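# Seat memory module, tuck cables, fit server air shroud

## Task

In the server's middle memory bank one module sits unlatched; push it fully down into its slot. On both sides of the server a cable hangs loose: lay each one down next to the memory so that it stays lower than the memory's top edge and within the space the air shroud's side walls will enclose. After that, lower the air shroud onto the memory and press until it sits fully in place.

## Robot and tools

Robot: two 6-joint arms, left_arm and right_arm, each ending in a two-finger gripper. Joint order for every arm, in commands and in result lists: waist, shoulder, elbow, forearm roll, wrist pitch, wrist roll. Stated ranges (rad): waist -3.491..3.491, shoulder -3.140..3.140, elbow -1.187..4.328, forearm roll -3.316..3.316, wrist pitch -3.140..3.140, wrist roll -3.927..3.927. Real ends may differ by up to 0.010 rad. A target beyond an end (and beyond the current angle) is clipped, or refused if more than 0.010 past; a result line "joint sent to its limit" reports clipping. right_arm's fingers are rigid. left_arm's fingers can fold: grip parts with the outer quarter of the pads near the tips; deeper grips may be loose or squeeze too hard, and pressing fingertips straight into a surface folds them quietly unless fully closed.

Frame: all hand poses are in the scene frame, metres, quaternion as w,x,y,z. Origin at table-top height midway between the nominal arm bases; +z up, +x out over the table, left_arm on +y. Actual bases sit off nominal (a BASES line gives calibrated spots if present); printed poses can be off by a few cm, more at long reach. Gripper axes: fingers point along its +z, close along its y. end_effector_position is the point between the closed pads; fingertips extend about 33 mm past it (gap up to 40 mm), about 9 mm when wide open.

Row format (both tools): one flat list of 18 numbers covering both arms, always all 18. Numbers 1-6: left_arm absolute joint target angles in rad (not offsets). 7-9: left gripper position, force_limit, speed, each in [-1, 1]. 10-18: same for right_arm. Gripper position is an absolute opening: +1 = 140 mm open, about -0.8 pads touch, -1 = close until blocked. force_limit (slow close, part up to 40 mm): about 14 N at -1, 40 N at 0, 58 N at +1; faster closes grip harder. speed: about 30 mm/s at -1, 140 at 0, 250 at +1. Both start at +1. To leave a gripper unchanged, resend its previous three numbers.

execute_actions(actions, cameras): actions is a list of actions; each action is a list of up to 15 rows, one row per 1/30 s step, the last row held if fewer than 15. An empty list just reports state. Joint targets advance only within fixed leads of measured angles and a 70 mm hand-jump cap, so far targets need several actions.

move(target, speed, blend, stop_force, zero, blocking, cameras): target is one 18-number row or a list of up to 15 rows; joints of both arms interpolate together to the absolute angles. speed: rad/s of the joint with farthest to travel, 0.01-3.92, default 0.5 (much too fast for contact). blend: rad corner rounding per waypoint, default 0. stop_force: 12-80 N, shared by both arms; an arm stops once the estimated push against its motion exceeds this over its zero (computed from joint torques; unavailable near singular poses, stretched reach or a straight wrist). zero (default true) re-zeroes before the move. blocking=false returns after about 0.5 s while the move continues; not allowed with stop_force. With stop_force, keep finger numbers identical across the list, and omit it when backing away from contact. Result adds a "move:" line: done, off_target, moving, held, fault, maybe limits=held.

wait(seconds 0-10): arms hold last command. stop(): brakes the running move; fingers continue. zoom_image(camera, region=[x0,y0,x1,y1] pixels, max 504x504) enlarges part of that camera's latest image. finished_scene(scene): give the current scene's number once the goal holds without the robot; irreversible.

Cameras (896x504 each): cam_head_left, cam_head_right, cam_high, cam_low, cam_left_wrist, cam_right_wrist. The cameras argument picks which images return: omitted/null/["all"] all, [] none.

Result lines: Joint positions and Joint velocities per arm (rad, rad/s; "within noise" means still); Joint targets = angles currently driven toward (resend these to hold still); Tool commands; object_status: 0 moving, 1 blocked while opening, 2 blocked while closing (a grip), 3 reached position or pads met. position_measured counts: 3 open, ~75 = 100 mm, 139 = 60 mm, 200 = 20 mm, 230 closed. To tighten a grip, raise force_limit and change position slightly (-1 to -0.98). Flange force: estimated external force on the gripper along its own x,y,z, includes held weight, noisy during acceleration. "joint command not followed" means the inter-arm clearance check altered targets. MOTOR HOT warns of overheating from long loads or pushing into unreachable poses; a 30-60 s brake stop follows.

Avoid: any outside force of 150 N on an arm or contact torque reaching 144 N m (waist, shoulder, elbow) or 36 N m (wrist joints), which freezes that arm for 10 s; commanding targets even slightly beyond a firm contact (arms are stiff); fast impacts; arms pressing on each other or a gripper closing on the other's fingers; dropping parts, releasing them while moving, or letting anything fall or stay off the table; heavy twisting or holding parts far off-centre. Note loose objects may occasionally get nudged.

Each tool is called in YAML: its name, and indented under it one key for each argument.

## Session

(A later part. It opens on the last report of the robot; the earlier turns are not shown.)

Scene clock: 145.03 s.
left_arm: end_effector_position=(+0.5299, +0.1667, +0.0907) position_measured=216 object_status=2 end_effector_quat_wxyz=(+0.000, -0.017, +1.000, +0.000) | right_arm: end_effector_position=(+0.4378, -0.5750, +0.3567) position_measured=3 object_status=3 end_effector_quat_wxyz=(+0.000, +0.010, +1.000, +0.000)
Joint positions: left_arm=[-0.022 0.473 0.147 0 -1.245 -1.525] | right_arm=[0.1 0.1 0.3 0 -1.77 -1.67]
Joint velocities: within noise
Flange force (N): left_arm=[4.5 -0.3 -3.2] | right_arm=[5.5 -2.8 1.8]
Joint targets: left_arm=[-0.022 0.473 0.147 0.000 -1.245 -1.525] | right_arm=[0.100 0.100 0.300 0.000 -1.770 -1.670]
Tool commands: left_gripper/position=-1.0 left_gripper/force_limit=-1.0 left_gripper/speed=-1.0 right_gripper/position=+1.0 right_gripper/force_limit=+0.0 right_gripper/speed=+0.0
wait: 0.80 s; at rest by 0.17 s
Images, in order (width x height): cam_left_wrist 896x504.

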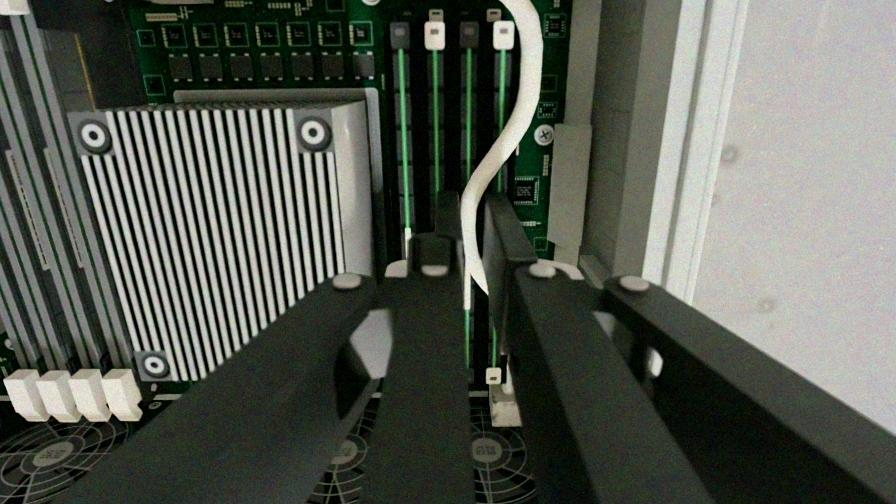

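move:
  target:
    - [0.0180,0.4578,0.1299,0,-1.2429,-1.5648,-1,-1,-1,0.1,0.1,0.3,0,-1.77,-1.67,1,0,0]
  speed: 0.04
  stop_force: 25
  cameras: []

move:
  target:
    - [0.0180,0.4675,0.1144,0,-1.2176,-1.5648,-1,-1,-1,0.1,0.1,0.3,0,-1.77,-1.67,1,0,0]
  speed: 0.02
  stop_force: 14
  cameras: ["cam_left_wrist"]

zoom_image:
  camera: "cam_left_wrist"
  region: [300, 0, 660, 290]

Scene clock: 152.73 s.
left_arm: end_effector_position=(+0.5292, +0.1903, +0.0926) position_measured=220 object_status=2 end_effector_quat_wxyz=(+0.000, -0.017, +1.000, +0.000) | right_arm: end_effector_position=(+0.4378, -0.5750, +0.3567) position_measured=3 object_status=3 end_effector_quat_wxyz=(+0.000, +0.010, +1.000, +0.000)
Joint positions: left_arm=[0.018 0.458 0.13 0 -1.243 -1.565] | right_arm=[0.1 0.1 0.3 0 -1.77 -1.67]
Joint velocities: within noise
Flange force (N): left_arm=[4.6 2.6 4.1] | right_arm=[5.8 -2.8 1.8]
Joint targets: left_arm=[0.018 0.458 0.130 0.000 -1.243 -1.565] | right_arm=[0.100 0.100 0.300 0.000 -1.770 -1.670]
move: done
No camera images: "cameras" was empty.

Scene clock: 153.60 s.
left_arm: end_effector_position=(+0.5292, +0.1902, +0.0904) position_measured=220 object_status=2 end_effector_quat_wxyz=(+0.000, -0.017, +1.000, +0.000) | right_arm: end_effector_position=(+0.4378, -0.5750, +0.3567) position_measured=3 object_status=3 end_effector_quat_wxyz=(+0.000, +0.010, +1.000, +0.000)
Joint positions: left_arm=[0.018 0.46 0.127 0 -1.238 -1.565] | right_arm=[0.1 0.1 0.3 0 -1.77 -1.67]
Joint velocities: within noise
Flange force (N): left_arm=[13.8 7.2 -24.9] | right_arm=[5.6 -2.7 1.5]
Joint targets: left_arm=[0.018 0.460 0.127 0.000 -1.238 -1.565] | right_arm=[0.100 0.100 0.300 0.000 -1.770 -1.670]
move: contact (left_arm); left_arm: the wrist pitch is farthest, 0.020 rad from its target
Images, in order (width x height): cam_left_wrist 896x504.

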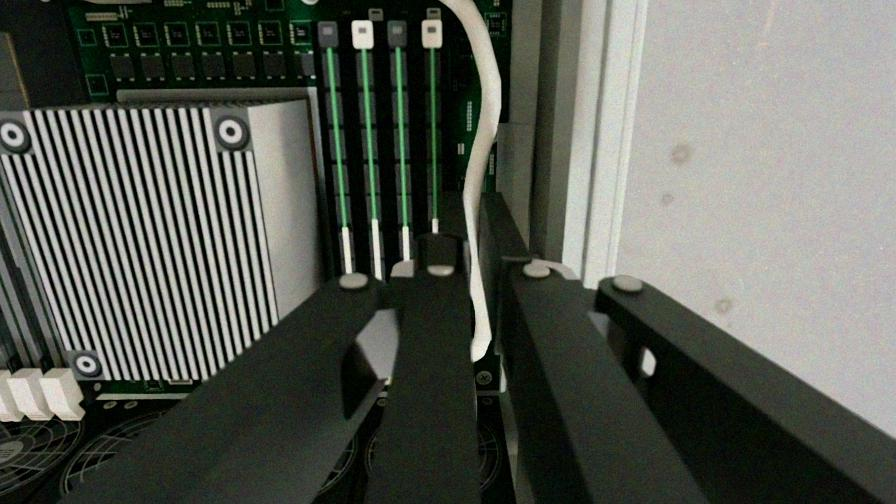

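Scaled by 1.400 from the camera's 896x504 image, which has a finer 1280x720 frame.

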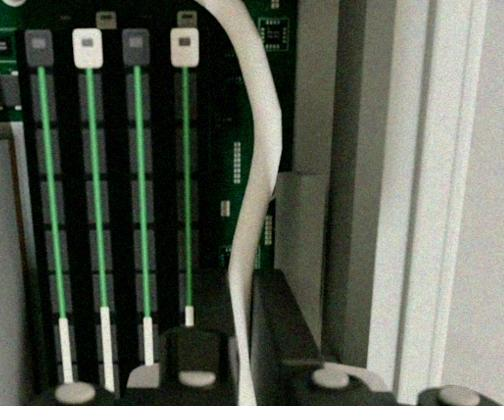

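move:
  target:
    - [0.0180,0.4570,0.1315,0,-1.2453,-1.5648,-1,-1,-1,0.1,0.1,0.3,0,-1.77,-1.67,1,0,0]
    - [0.0231,0.4570,0.1315,0,-1.2453,-1.5699,-1,-1,-1,0.1,0.1,0.3,0,-1.77,-1.67,1,0,0]
  speed: 0.03
  cameras: []

move:
  target:
    - [0.0231,0.4679,0.1138,0,-1.2167,-1.5699,-1,-1,-1,0.1,0.1,0.3,0,-1.77,-1.67,1,0,0]
  speed: 0.02
  stop_force: 12
  cameras: ["cam_left_wrist"]

zoom_image:
  camera: "cam_left_wrist"
  region: [300, 0, 660, 290]

Scene clock: 164.27 s.
left_arm: end_effector_position=(+0.5298, +0.1932, +0.0937) position_measured=220 object_status=2 end_effector_quat_wxyz=(+0.000, -0.017, +1.000, +0.000) | right_arm: end_effector_position=(+0.4378, -0.5750, +0.3567) position_measured=3 object_status=3 end_effector_quat_wxyz=(+0.000, +0.010, +1.000, +0.000)
Joint positions: left_arm=[0.023 0.457 0.131 0 -1.245 -1.57] | right_arm=[0.1 0.1 0.3 0 -1.77 -1.67]
Joint velocities: within noise
Flange force (N): left_arm=[4.2 4.2 4.5] | right_arm=[6.2 -2.5 1.6]
Joint targets: left_arm=[0.023 0.457 0.131 0.000 -1.245 -1.570] | right_arm=[0.100 0.100 0.300 0.000 -1.770 -1.670]
move: done
No camera images: "cameras" was empty.

Scene clock: 165.27 s.
left_arm: end_effector_position=(+0.5298, +0.1933, +0.0904) position_measured=221 object_status=2 end_effector_quat_wxyz=(+0.000, -0.017, +1.000, +0.000) | right_arm: end_effector_position=(+0.4378, -0.5750, +0.3567) position_measured=3 object_status=3 end_effector_quat_wxyz=(+0.000, +0.010, +1.000, +0.000)
Joint positions: left_arm=[0.023 0.46 0.127 0 -1.238 -1.57] | right_arm=[0.1 0.1 0.3 0 -1.77 -1.67]
Joint velocities: within noise
Flange force (N): left_arm=[10.6 2.5 -16.6] | right_arm=[5.2 -2.9 1.8]
Joint targets: left_arm=[0.023 0.460 0.127 0.000 -1.238 -1.570] | right_arm=[0.100 0.100 0.300 0.000 -1.770 -1.670]
move: contact (left_arm); left_arm: the wrist pitch is farthest, 0.021 rad from its target
Images, in order (width x height): cam_left_wrist 896x504.

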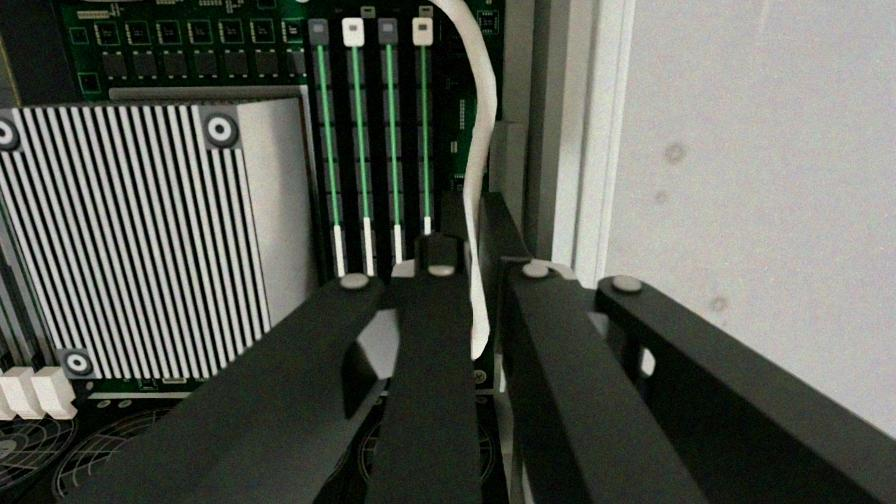

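Scaled by 1.400 from the camera's 896x504 image, which has a finer 1280x720 frame.

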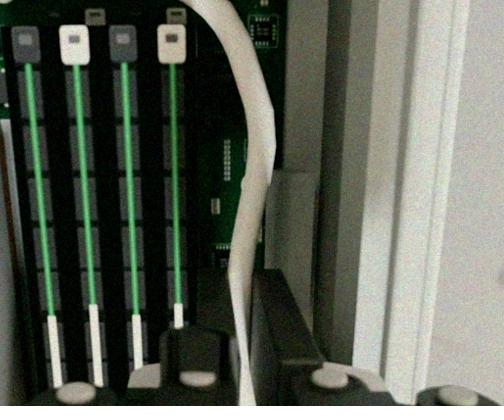

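move:
  target:
    - [0.0231,0.4570,0.1315,0,-1.2453,-1.5699,-1,-1,-1,0.1,0.1,0.3,0,-1.77,-1.67,1,0,0]
    - [0.0257,0.4570,0.1315,0,-1.2453,-1.5725,-1,-1,-1,0.1,0.1,0.3,0,-1.77,-1.67,1,0,0]
  speed: 0.03
  cameras: []

move:
  target:
    - [0.0257,0.4679,0.1138,0,-1.2167,-1.5725,-1,-1,-1,0.1,0.1,0.3,0,-1.77,-1.67,1,0,0]
  speed: 0.02
  stop_force: 12
  cameras: ["cam_left_wrist"]

zoom_image:
  camera: "cam_left_wrist"
  region: [400, 100, 580, 240]

Scene clock: 176.20 s.
left_arm: end_effector_position=(+0.5300, +0.1948, +0.0937) position_measured=221 object_status=2 end_effector_quat_wxyz=(+0.000, -0.017, +1.000, +0.000) | right_arm: end_effector_position=(+0.4378, -0.5750, +0.3567) position_measured=3 object_status=3 end_effector_quat_wxyz=(+0.000, +0.010, +1.000, +0.000)
Joint positions: left_arm=[0.026 0.457 0.131 0 -1.245 -1.572] | right_arm=[0.1 0.1 0.3 0 -1.77 -1.67]
Joint velocities: within noise
Flange force (N): left_arm=[3.2 2.9 4.9] | right_arm=[5.6 -2.5 1.9]
Joint targets: left_arm=[0.026 0.457 0.131 0.000 -1.245 -1.573] | right_arm=[0.100 0.100 0.300 0.000 -1.770 -1.670]
move: done
No camera images: "cameras" was empty.

Scene clock: 178.40 s.
left_arm: end_effector_position=(+0.5300, +0.1948, +0.0802) position_measured=221 object_status=2 end_effector_quat_wxyz=(+0.000, -0.017, +1.000, +0.000) | right_arm: end_effector_position=(+0.4378, -0.5750, +0.3567) position_measured=3 object_status=3 end_effector_quat_wxyz=(+0.000, +0.010, +1.000, +0.000)
Joint positions: left_arm=[0.026 0.468 0.114 0 -1.217 -1.573] | right_arm=[0.1 0.1 0.3 0 -1.77 -1.67]
Joint velocities: within noise
Flange force (N): left_arm=[7.1 3.1 2.4] | right_arm=[5.6 -2.8 1.7]
Joint targets: left_arm=[0.026 0.468 0.114 0.000 -1.217 -1.573] | right_arm=[0.100 0.100 0.300 0.000 -1.770 -1.670]
move: done
Images, in order (width x height): cam_left_wrist 896x504.

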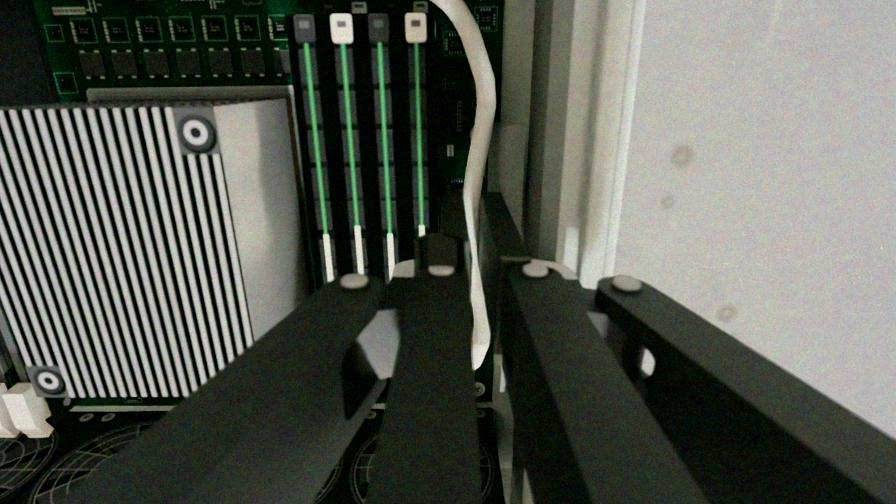

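Scaled by 2.800 from the camera's 896x504 image, which has a finer 1280x720 frame.

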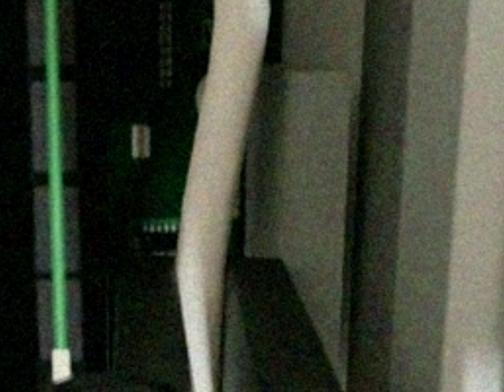

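move:
  target:
    - [0.0257,0.4679,0.1138,0,-1.2167,-1.5725,-0.62,-1,-1,0.1,0.1,0.3,0,-1.77,-1.67,1,0,0]
    - [0.0257,0.4447,0.1537,0,-1.2798,-1.5725,-0.62,-1,-1,0.1,0.1,0.3,0,-1.77,-1.67,1,0,0]
  speed: 0.04
  cameras: ["cam_left_wrist"]

zoom_image:
  camera: "cam_left_wrist"
  region: [300, 0, 660, 290]

Scene clock: 185.20 s.
left_arm: end_effector_position=(+0.5300, +0.1949, +0.1100) position_measured=208 object_status=3 end_effector_quat_wxyz=(+0.000, -0.017, +1.000, +0.000) | right_arm: end_effector_position=(+0.4378, -0.5750, +0.3567) position_measured=3 object_status=3 end_effector_quat_wxyz=(+0.000, +0.010, +1.000, +0.000)
Joint positions: left_arm=[0.026 0.445 0.154 0 -1.28 -1.573] | right_arm=[0.1 0.1 0.3 0 -1.77 -1.67]
Joint velocities: within noise
Flange force (N): left_arm=[0.1 4.7 5.3] | right_arm=[5.6 -2.6 1.8]
Joint targets: left_arm=[0.026 0.445 0.154 0.000 -1.280 -1.573] | right_arm=[0.100 0.100 0.300 0.000 -1.770 -1.670]
move: done
Images, in order (width x height): cam_left_wrist 896x504.

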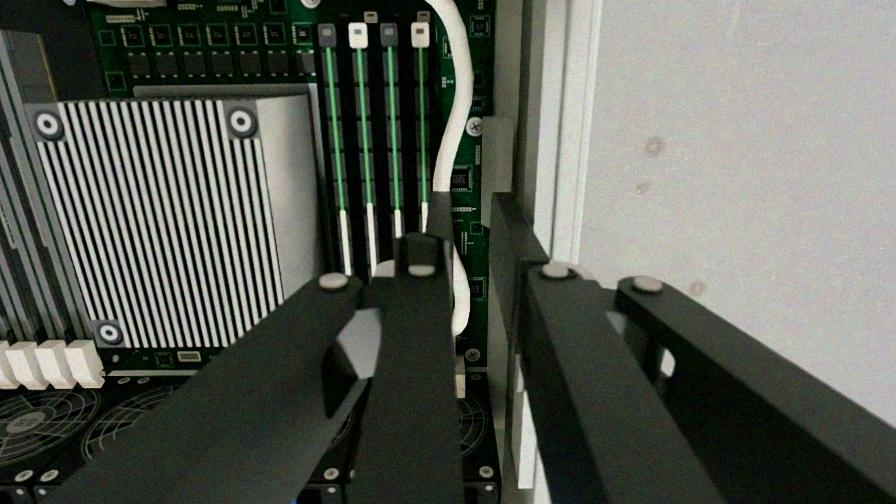

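Scaled by 1.400 from the camera's 896x504 image, which has a finer 1280x720 frame.

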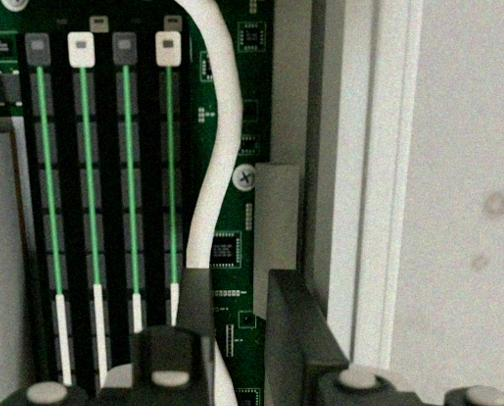

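move:
  target:
    - [0.0202,0.4476,0.1459,0,-1.2691,-1.5670,-1,0,0,0.1,0.1,0.3,0,-1.77,-1.67,1,0,0]
  speed: 0.05
  cameras: ["cam_left_wrist"]

move:
  target:
    - [0.0202,0.4798,0.0964,0,-1.1874,-1.5670,-1,0,0,0.1,0.1,0.3,0,-1.77,-1.67,1,0,0]
  speed: 0.03
  stop_force: 14
  cameras: ["cam_left_wrist"]

move:
  target:
    - [0.0202,0.4476,0.1459,0,-1.2691,-1.5670,-1,0,0,0.1,0.1,0.3,0,-1.77,-1.67,1,0,0]
    - [0.0205,0.5472,0.2927,0,-1.3163,-1.5673,-1,0,0,0.1,0.1,0.3,0,-1.77,-1.67,1,0,0]
  speed: [0.1,0.15]
  cameras: ["cam_left_wrist"]

move:
  target:
    - [0.0205,0.5759,0.2418,0,-1.2367,-1.5673,-1,0,0,0.1,0.1,0.3,0,-1.77,-1.67,1,0,0]
  speed: 0.03
  stop_force: 14
  cameras: ["cam_left_wrist"]

Scene clock: 198.63 s.
left_arm: end_effector_position=(+0.5292, +0.1916, +0.1052) position_measured=233 object_status=3 end_effector_quat_wxyz=(+0.000, -0.017, +1.000, +0.000) | right_arm: end_effector_position=(+0.4378, -0.5750, +0.3567) position_measured=3 object_status=3 end_effector_quat_wxyz=(+0.000, +0.010, +1.000, +0.000)
Joint positions: left_arm=[0.02 0.448 0.146 0 -1.269 -1.567] | right_arm=[0.1 0.1 0.3 0 -1.77 -1.67]
Joint velocities: within noise
Flange force (N): left_arm=[1.2 5.3 5.4] | right_arm=[5.1 -2.9 1.6]
Joint targets: left_arm=[0.020 0.448 0.146 0.000 -1.269 -1.567] | right_arm=[0.100 0.100 0.300 0.000 -1.770 -1.670]
move: done
Images, in order (width x height): cam_left_wrist 896x504.

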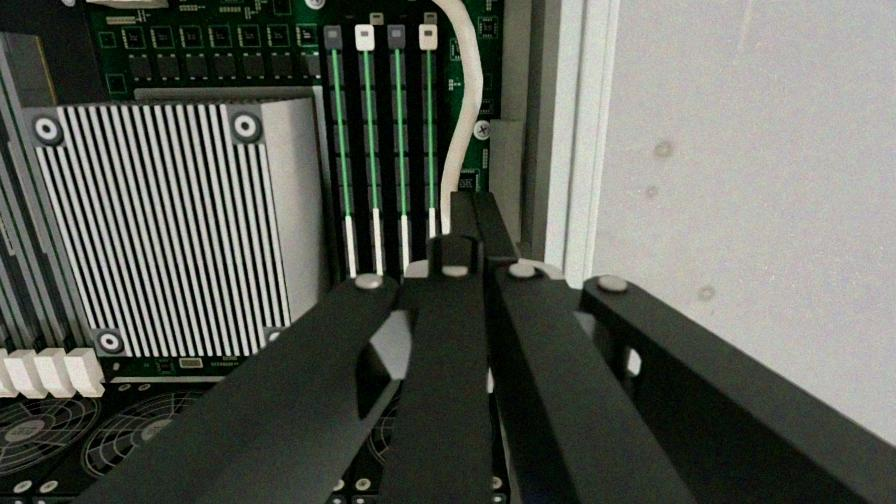

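Scene clock: 199.90 s.
left_arm: end_effector_position=(+0.5295, +0.1916, +0.0958) position_measured=233 object_status=3 end_effector_quat_wxyz=(+0.000, -0.017, +1.000, +0.000) | right_arm: end_effector_position=(+0.4378, -0.5750, +0.3567) position_measured=3 object_status=3 end_effector_quat_wxyz=(+0.000, +0.010, +1.000, +0.000)
Joint positions: left_arm=[0.02 0.455 0.134 0 -1.249 -1.567] | right_arm=[0.1 0.1 0.3 0 -1.77 -1.67]
Joint velocities: within noise
Flange force (N): left_arm=[3.7 12.1 -13.2] | right_arm=[5.2 -2.6 1.7]
Joint targets: left_arm=[0.020 0.455 0.134 0.000 -1.249 -1.567] | right_arm=[0.100 0.100 0.300 0.000 -1.770 -1.670]
move: contact (left_arm); left_arm: the wrist pitch is farthest, 0.062 rad from its target
Images, in order (width x height): cam_left_wrist 896x504.

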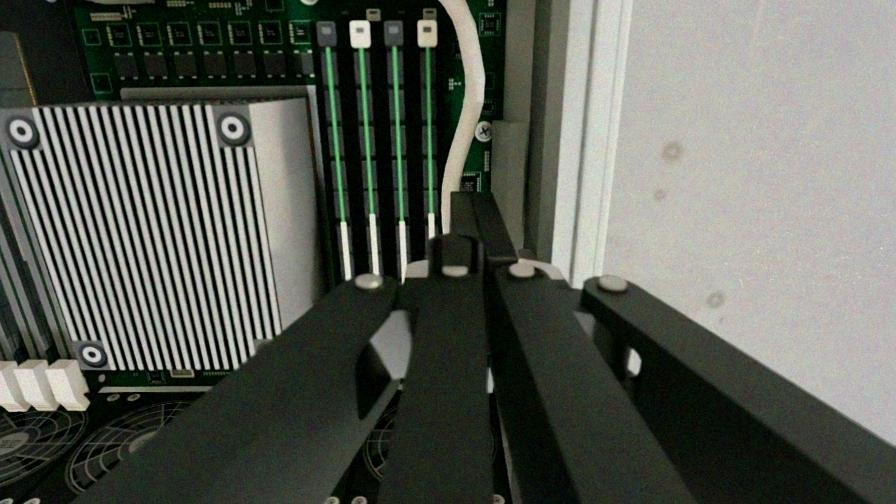

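Scene clock: 201.50 s.
left_arm: end_effector_position=(+0.5706, +0.1930, +0.1052) position_measured=233 object_status=3 end_effector_quat_wxyz=(+0.000, -0.017, +1.000, +0.000) | right_arm: end_effector_position=(+0.4378, -0.5750, +0.3567) position_measured=3 object_status=3 end_effector_quat_wxyz=(+0.000, +0.010, +1.000, +0.000)
Joint positions: left_arm=[0.021 0.547 0.293 0 -1.316 -1.567] | right_arm=[0.1 0.1 0.3 0 -1.77 -1.67]
Joint velocities: within noise
Flange force (N): left_arm=[1.2 4.4 5.5] | right_arm=[5.0 -2.7 2.2]
Joint targets: left_arm=[0.021 0.547 0.293 0.000 -1.316 -1.567] | right_arm=[0.100 0.100 0.300 0.000 -1.770 -1.670]
move: done
Images, in order (width x height): cam_left_wrist 896x504.

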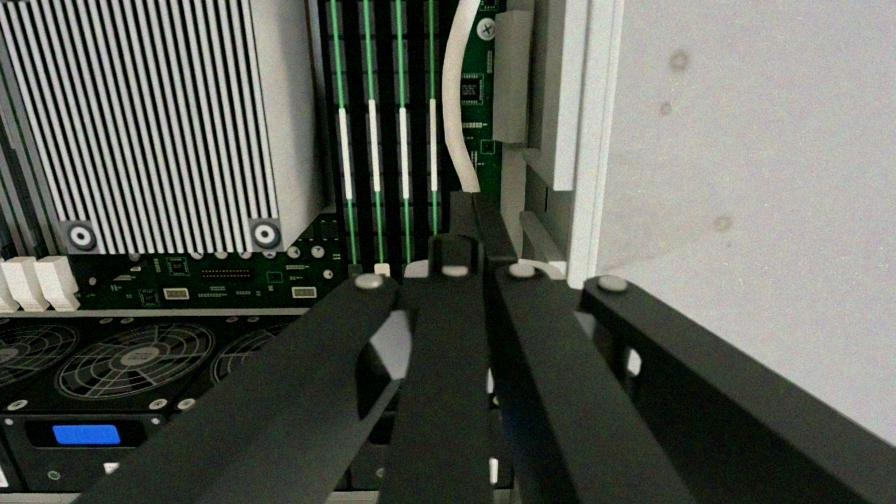

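Scene clock: 203.60 s.
left_arm: end_effector_position=(+0.5710, +0.1930, +0.0901) position_measured=233 object_status=3 end_effector_quat_wxyz=(+0.000, -0.017, +1.000, +0.000) | right_arm: end_effector_position=(+0.4378, -0.5750, +0.3567) position_measured=3 object_status=3 end_effector_quat_wxyz=(+0.000, +0.010, +1.000, +0.000)
Joint positions: left_arm=[0.021 0.558 0.273 0 -1.285 -1.567] | right_arm=[0.1 0.1 0.3 0 -1.77 -1.67]
Joint velocities: within noise
Flange force (N): left_arm=[4.7 7.6 0.2] | right_arm=[5.5 -2.8 1.2]
Joint targets: left_arm=[0.021 0.558 0.273 0.000 -1.285 -1.567] | right_arm=[0.100 0.100 0.300 0.000 -1.770 -1.670]
move: contact (left_arm); left_arm: the wrist pitch is farthest, 0.049 rad from its target
Images, in order (width x height): cam_left_wrist 896x504.

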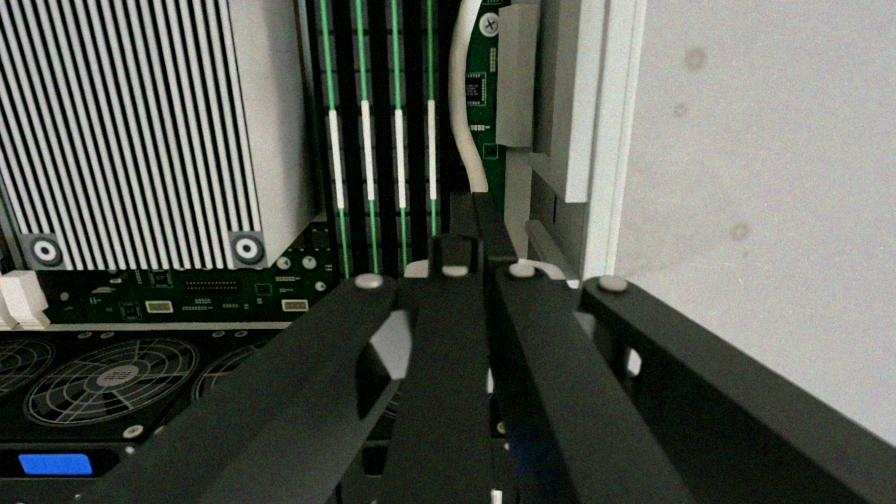

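move:
  target:
    - [0.0205,0.5759,0.2418,0,-1.2367,-1.5673,-1,0,0,0.1,0.1,0.3,0,-1.77,-1.67,1,0,0]
  speed: 0.03
  stop_force: 30
  cameras: ["cam_left_wrist"]

Scene clock: 230.10 s.
left_arm: end_effector_position=(+0.5706, +0.1930, +0.0662) position_measured=233 object_status=3 end_effector_quat_wxyz=(+0.000, -0.017, +1.000, +0.000) | right_arm: end_effector_position=(+0.4378, -0.5750, +0.3567) position_measured=3 object_status=3 end_effector_quat_wxyz=(+0.000, +0.010, +1.000, +0.000)
Joint positions: left_arm=[0.021 0.576 0.242 0 -1.237 -1.567] | right_arm=[0.1 0.1 0.3 0 -1.77 -1.67]
Joint velocities: within noise
Flange force (N): left_arm=[-7.9 16.5 -28.5] | right_arm=[5.6 -2.8 1.2]
Joint targets: left_arm=[0.021 0.576 0.242 0.000 -1.237 -1.567] | right_arm=[0.100 0.100 0.300 0.000 -1.770 -1.670]
move: done
Images, in order (width x height): cam_left_wrist 896x504.

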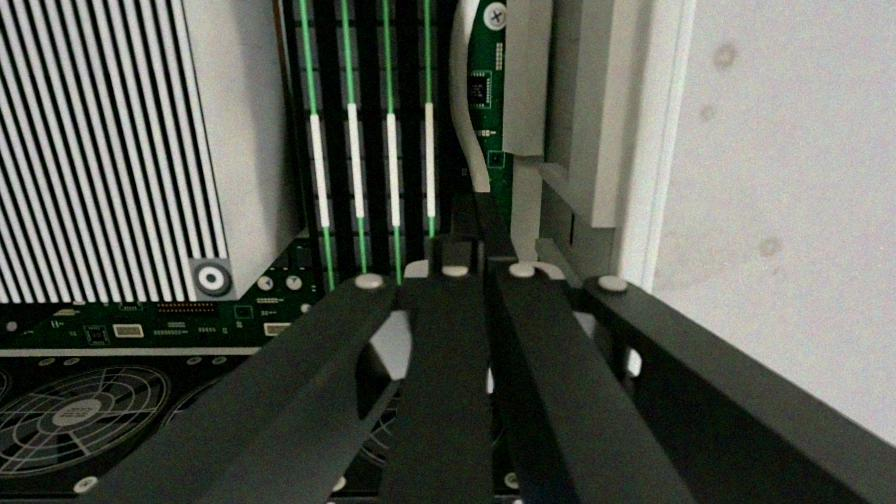

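move:
  target:
    - [0.0205,0.5472,0.2927,0,-1.3163,-1.5673,-1,0,0,0.1,0.1,0.3,0,-1.77,-1.67,1,0,0]
    - [0.0199,0.3547,0.0164,0,-1.2325,-1.5667,-1,0,0,0.1,0.1,0.3,0,-1.77,-1.67,1,0,0]
  speed: [0.1,0.2]
  cameras: ["cam_left_wrist"]

move:
  target:
    - [0.0199,0.3902,-0.0328,0,-1.1478,-1.5667,-1,0,0,0.1,0.1,0.3,0,-1.77,-1.67,1,0,0]
  speed: 0.03
  stop_force: 30
  cameras: ["cam_left_wrist"]

move:
  target:
    - [0.0199,0.3547,0.0164,0,-1.2325,-1.5667,-1,0,0,0.1,0.1,0.3,0,-1.77,-1.67,1,0,0]
    - [0.0202,0.4476,0.1459,0,-1.2691,-1.5670,-1,0,0,0.1,0.1,0.3,0,-1.77,-1.67,1,0,0]
  speed: [0.1,0.2]
  cameras: ["cam_left_wrist"]

zoom_image:
  camera: "cam_left_wrist"
  region: [360, 0, 560, 220]

Scene clock: 241.97 s.
left_arm: end_effector_position=(+0.4892, +0.1902, +0.1051) position_measured=233 object_status=3 end_effector_quat_wxyz=(+0.000, -0.017, +1.000, +0.000) | right_arm: end_effector_position=(+0.4378, -0.5750, +0.3567) position_measured=3 object_status=3 end_effector_quat_wxyz=(+0.000, +0.010, +1.000, +0.000)
Joint positions: left_arm=[0.02 0.355 0.017 0 -1.233 -1.567] | right_arm=[0.1 0.1 0.3 0 -1.77 -1.67]
Joint velocities: within noise
Flange force (N): left_arm=[1.2 5.2 5.2] | right_arm=[5.1 -2.7 1.4]
Joint targets: left_arm=[0.020 0.355 0.016 0.000 -1.233 -1.567] | right_arm=[0.100 0.100 0.300 0.000 -1.770 -1.670]
move: done
Images, in order (width x height): cam_left_wrist 896x504.

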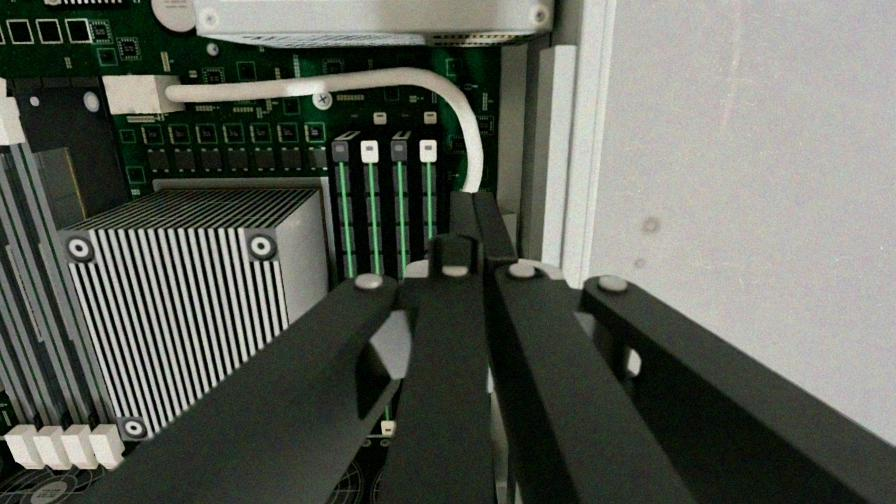

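Scene clock: 245.57 s.
left_arm: end_effector_position=(+0.4892, +0.1902, +0.0660) position_measured=233 object_status=3 end_effector_quat_wxyz=(+0.000, -0.017, +1.000, +0.000) | right_arm: end_effector_position=(+0.4378, -0.5750, +0.3567) position_measured=3 object_status=3 end_effector_quat_wxyz=(+0.000, +0.010, +1.000, +0.000)
Joint positions: left_arm=[0.02 0.39 -0.033 0 -1.148 -1.567] | right_arm=[0.1 0.1 0.3 0 -1.77 -1.67]
Joint velocities: within noise
Flange force (N): left_arm=[-0.1 5.0 4.5] | right_arm=[5.7 -2.7 1.8]
Joint targets: left_arm=[0.020 0.390 -0.033 0.000 -1.148 -1.567] | right_arm=[0.100 0.100 0.300 0.000 -1.770 -1.670]
move: done
Images, in order (width x height): cam_left_wrist 896x504.

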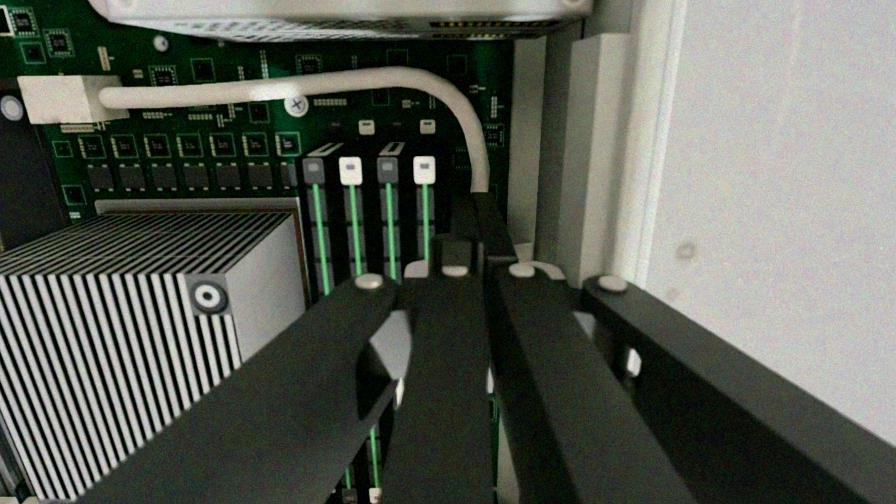

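Scene clock: 247.50 s.
left_arm: end_effector_position=(+0.5291, +0.1916, +0.1052) position_measured=233 object_status=3 end_effector_quat_wxyz=(+0.000, -0.017, +1.000, +0.000) | right_arm: end_effector_position=(+0.4378, -0.5750, +0.3567) position_measured=3 object_status=3 end_effector_quat_wxyz=(+0.000, +0.010, +1.000, +0.000)
Joint positions: left_arm=[0.02 0.448 0.146 0 -1.269 -1.567] | right_arm=[0.1 0.1 0.3 0 -1.77 -1.67]
Joint velocities: within noise
Flange force (N): left_arm=[-2.0 4.2 3.8] | right_arm=[5.6 -2.7 1.8]
Joint targets: left_arm=[0.020 0.448 0.146 0.000 -1.269 -1.567] | right_arm=[0.100 0.100 0.300 0.000 -1.770 -1.670]
move: done
Images, in order (width x height): cam_left_wrist 896x504.

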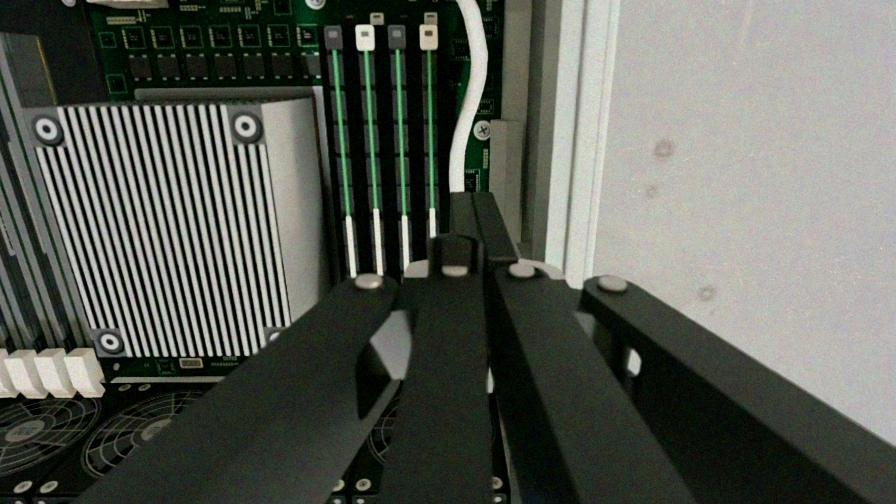

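Scaled by 2.291 from the camera's 896x504 image, which has a finer 1280x720 frame.

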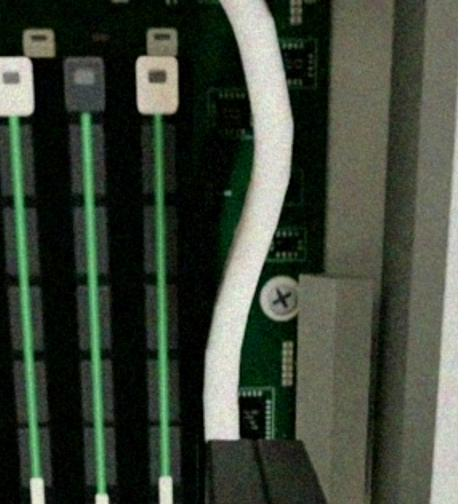

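move:
  target: [0.0202,0.4798,0.0964,0,-1.1874,-1.5670,-1,0,0,0.1,0.1,0.3,0,-1.77,-1.67,1,0,0]
  speed: 0.04
  stop_force: 30
  cameras: ["cam_left_wrist"]

Scene clock: 277.03 s.
left_arm: end_effector_position=(+0.5292, +0.1916, +0.0662) position_measured=233 object_status=3 end_effector_quat_wxyz=(+0.000, -0.017, +1.000, +0.000) | right_arm: end_effector_position=(+0.4378, -0.5750, +0.3567) position_measured=3 object_status=3 end_effector_quat_wxyz=(+0.000, +0.010, +1.000, +0.000)
Joint positions: left_arm=[0.02 0.48 0.096 0 -1.187 -1.567] | right_arm=[0.1 0.1 0.3 0 -1.77 -1.67]
Joint velocities: within noise
Flange force (N): left_arm=[-0.9 4.6 4.1] | right_arm=[5.3 -2.8 1.9]
Joint targets: left_arm=[0.020 0.480 0.096 0.000 -1.187 -1.567] | right_arm=[0.100 0.100 0.300 0.000 -1.770 -1.670]
move: done
Images, in order (width x height): cam_left_wrist 896x504.

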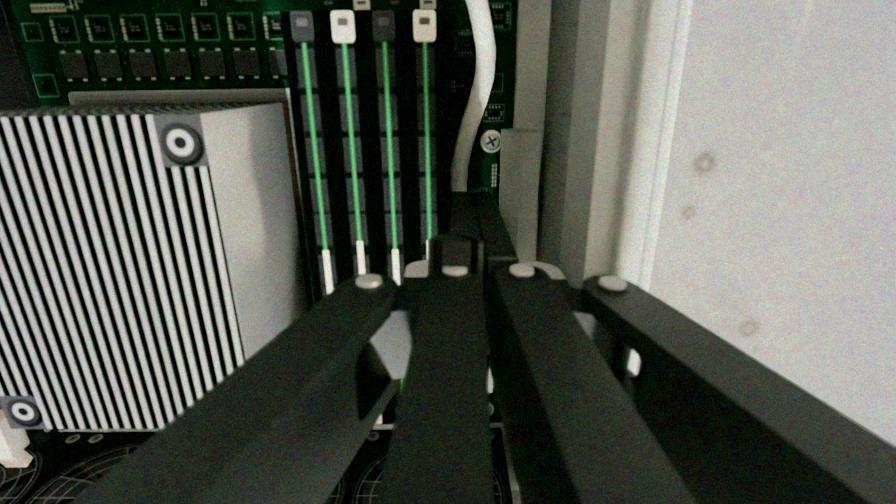

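move:
  target:
    - [0.0202,0.4476,0.1459,0,-1.2691,-1.5670,-1,0,0,0.1,0.1,0.3,0,-1.77,-1.67,1,0,0]
    - [-0.2117,0.5211,0.4075,0,-1.4572,0.235,1,0,0,0.1,0.1,0.3,0,-1.77,-1.67,1,0,0]
  speed: [0.2,0.8]
  cameras: ["cam_left_wrist"]

Scene clock: 284.43 s.
left_arm: end_effector_position=(+0.5300, +0.0499, +0.1702) position_measured=3 object_status=0 end_effector_quat_wxyz=(+0.000, +0.719, -0.695, +0.000) | right_arm: end_effector_position=(+0.4378, -0.5750, +0.3567) position_measured=3 object_status=3 end_effector_quat_wxyz=(+0.000, +0.010, +1.000, +0.000)
Joint positions: left_arm=[-0.212 0.521 0.408 0 -1.457 0.235] | right_arm=[0.1 0.1 0.3 0 -1.77 -1.67]
Joint velocities: within noise
Flange force (N): left_arm=[-4.3 -0.9 4.3] | right_arm=[6.3 -2.3 1.5]
Joint targets: left_arm=[-0.212 0.521 0.407 0.000 -1.457 0.235] | right_arm=[0.100 0.100 0.300 0.000 -1.770 -1.670]
move: done
Images, in order (width x height): cam_left_wrist 896x504.

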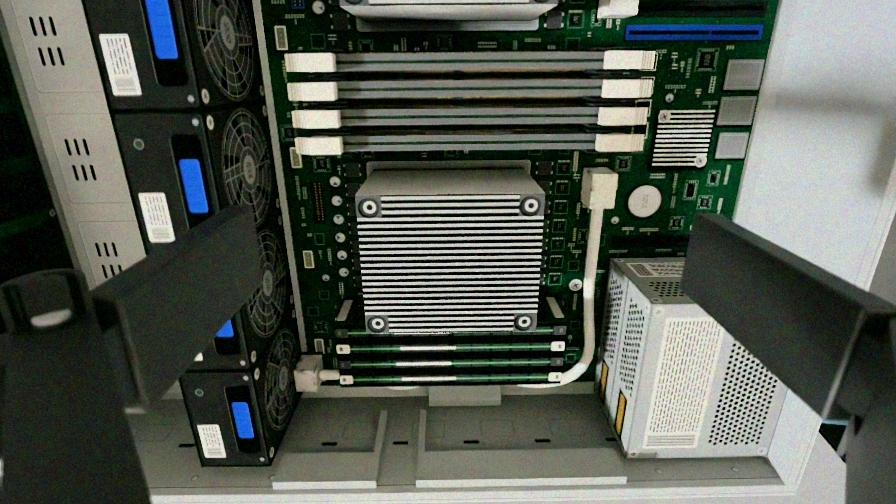

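zoom_image:
  camera: "cam_left_wrist"
  region: [280, 320, 640, 420]

Scaled by 1.400 from the camera's 896x504 image, which has a finer 1280x720 frame.

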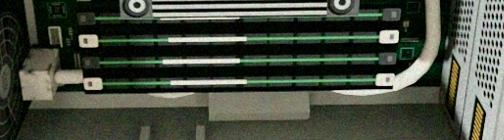

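move:
  target:
    - [0.5,0.1,0.45,0,-1.9,0.2,1,0,0,0.3,0.1,0.3,0,-1.77,-1.85,-1,0,0]
    - [0.5,0.1,0.45,0,-1.9,0.2,1,0,0,0.7399,0.5777,0.4695,0,-1.4626,-2.2542,-1,0,0]
  speed: [0.9,0.8]
  blend: 0.1
  cameras: ["cam_right_wrist"]

zoom_image:
  camera: "cam_right_wrist"
  region: [330, 120, 690, 320]

Scene clock: 304.67 s.
left_arm: end_effector_position=(+0.3956, +0.4110, +0.4188) position_measured=3 object_status=3 end_effector_quat_wxyz=(-0.008, +0.909, -0.417, +0.006) | right_arm: end_effector_position=(+0.5424, -0.1509, +0.1604) position_measured=233 object_status=3 end_effector_quat_wxyz=(+0.000, -0.017, +1.000, +0.000)
Joint positions: left_arm=[0.5 0.1 0.45 0 -1.9 0.2] | right_arm=[0.74 0.578 0.469 0 -1.463 -2.254]
Joint velocities: within noise
Flange force (N): left_arm=[-5.8 -1.4 5.2] | right_arm=[6.5 -6.4 -0.1]
Joint targets: left_arm=[0.500 0.100 0.450 0.000 -1.900 0.200] | right_arm=[0.740 0.578 0.470 0.000 -1.463 -2.254]
move: done
Images, in order (width x height): cam_right_wrist 896x504.

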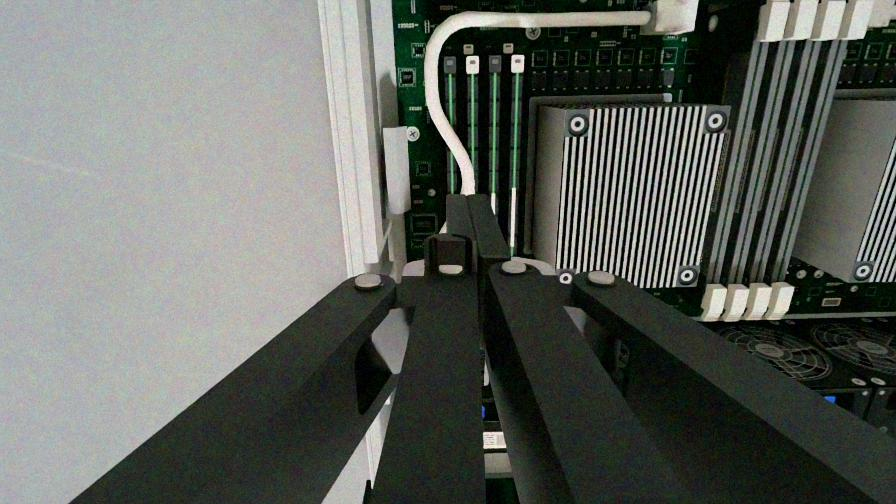

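Scaled by 1.400 from the camera's 896x504 image, which has a finer 1280x720 frame.

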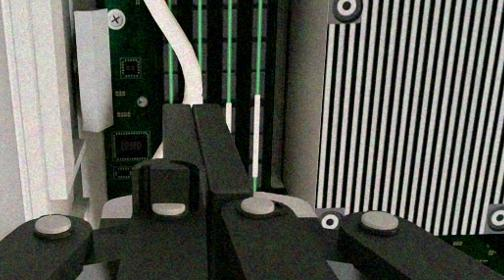

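move:
  target:
    - [0.5,0.1,0.45,0,-1.9,0.2,1,0,0,0.7394,0.6105,0.3897,0,-1.35,-2.2537,-0.35,0,0]
  speed: 0.12
  cameras: ["cam_right_wrist"]

zoom_image:
  camera: "cam_right_wrist"
  region: [360, 120, 560, 320]

Scene clock: 335.20 s.
left_arm: end_effector_position=(+0.3956, +0.4110, +0.4188) position_measured=3 object_status=3 end_effector_quat_wxyz=(-0.008, +0.909, -0.417, +0.006) | right_arm: end_effector_position=(+0.5450, -0.1490, +0.1052) position_measured=173 object_status=3 end_effector_quat_wxyz=(+0.000, -0.017, +1.000, +0.000)
Joint positions: left_arm=[0.5 0.1 0.45 0 -1.9 0.2] | right_arm=[0.739 0.61 0.39 0 -1.35 -2.254]
Joint velocities: within noise
Flange force (N): left_arm=[-5.9 -1.1 4.8] | right_arm=[3.4 -4.6 -1.4]
Joint targets: left_arm=[0.500 0.100 0.450 0.000 -1.900 0.200] | right_arm=[0.739 0.611 0.390 0.000 -1.350 -2.254]
move: done
Images, in order (width x height): cam_right_wrist 896x504.

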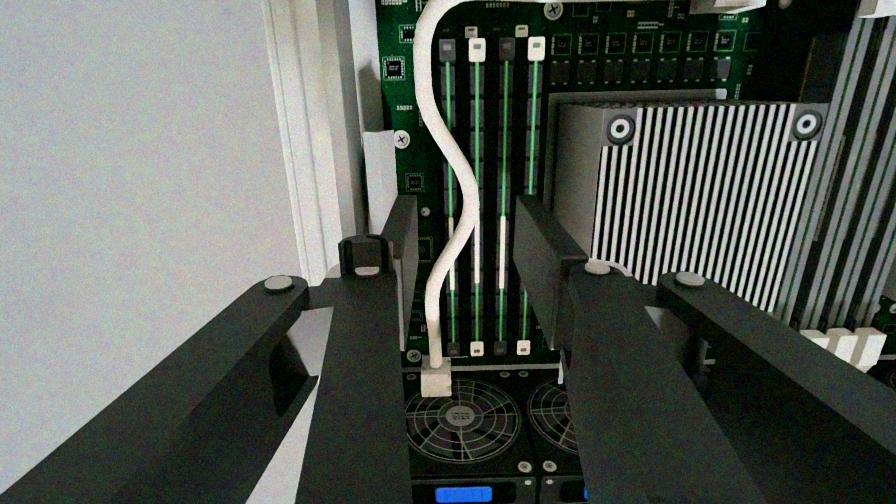

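Scaled by 2.520 from the camera's 896x504 image, which has a finer 1280x720 frame.

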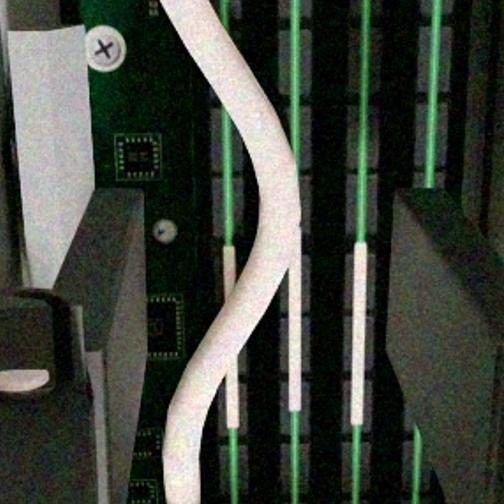

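move:
  target:
    - [0.5,0.1,0.45,0,-1.9,0.2,1,0,0,0.7442,0.6081,0.3512,0,-1.3139,-2.2585,-0.35,0,0]
  speed: 0.04
  stop_force: 12
  cameras: ["cam_right_wrist"]

move:
  target:
    - [0.5,0.1,0.45,0,-1.9,0.2,1,0,0,0.7442,0.6081,0.3512,0,-1.3139,-2.2585,-1,-1,-1]
  speed: 0.04
  cameras: ["cam_right_wrist"]

Scene clock: 346.13 s.
left_arm: end_effector_position=(+0.3956, +0.4110, +0.4188) position_measured=3 object_status=3 end_effector_quat_wxyz=(-0.008, +0.909, -0.417, +0.006) | right_arm: end_effector_position=(+0.5400, -0.1492, +0.0906) position_measured=173 object_status=3 end_effector_quat_wxyz=(+0.000, -0.017, +1.000, +0.000)
Joint positions: left_arm=[0.5 0.1 0.45 0 -1.9 0.2] | right_arm=[0.744 0.608 0.351 0 -1.314 -2.259]
Joint velocities: within noise
Flange force (N): left_arm=[-5.6 -1.4 4.9] | right_arm=[3.9 -5.0 -0.8]
Joint targets: left_arm=[0.500 0.100 0.450 0.000 -1.900 0.200] | right_arm=[0.744 0.608 0.351 0.000 -1.314 -2.258]
move: done
Images, in order (width x height): cam_right_wrist 896x504.

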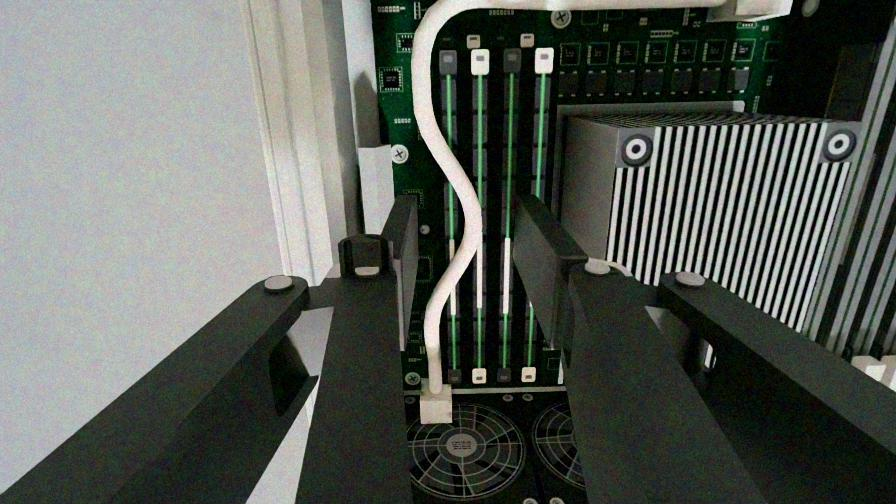

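Scene clock: 347.40 s.
left_arm: end_effector_position=(+0.3956, +0.4110, +0.4188) position_measured=3 object_status=3 end_effector_quat_wxyz=(-0.008, +0.909, -0.417, +0.006) | right_arm: end_effector_position=(+0.5400, -0.1492, +0.0906) position_measured=218 object_status=0 end_effector_quat_wxyz=(+0.000, -0.017, +1.000, +0.000)
Joint positions: left_arm=[0.5 0.1 0.45 0 -1.9 0.2] | right_arm=[0.744 0.608 0.351 0 -1.314 -2.259]
Joint velocities: within noise
Flange force (N): left_arm=[-5.6 -1.4 5.3] | right_arm=[7.4 -5.6 -3.2]
Joint targets: left_arm=[0.500 0.100 0.450 0.000 -1.900 0.200] | right_arm=[0.744 0.608 0.351 0.000 -1.314 -2.258]
move: done
Images, in order (width x height): cam_right_wrist 896x504.

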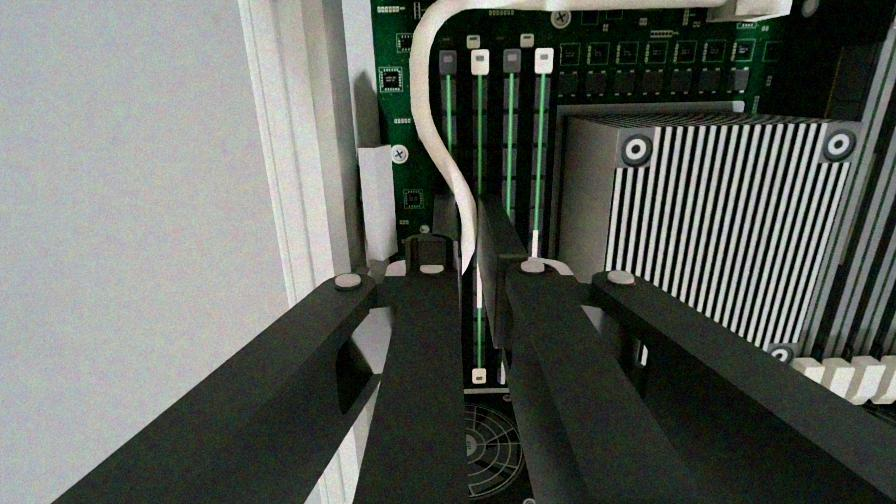

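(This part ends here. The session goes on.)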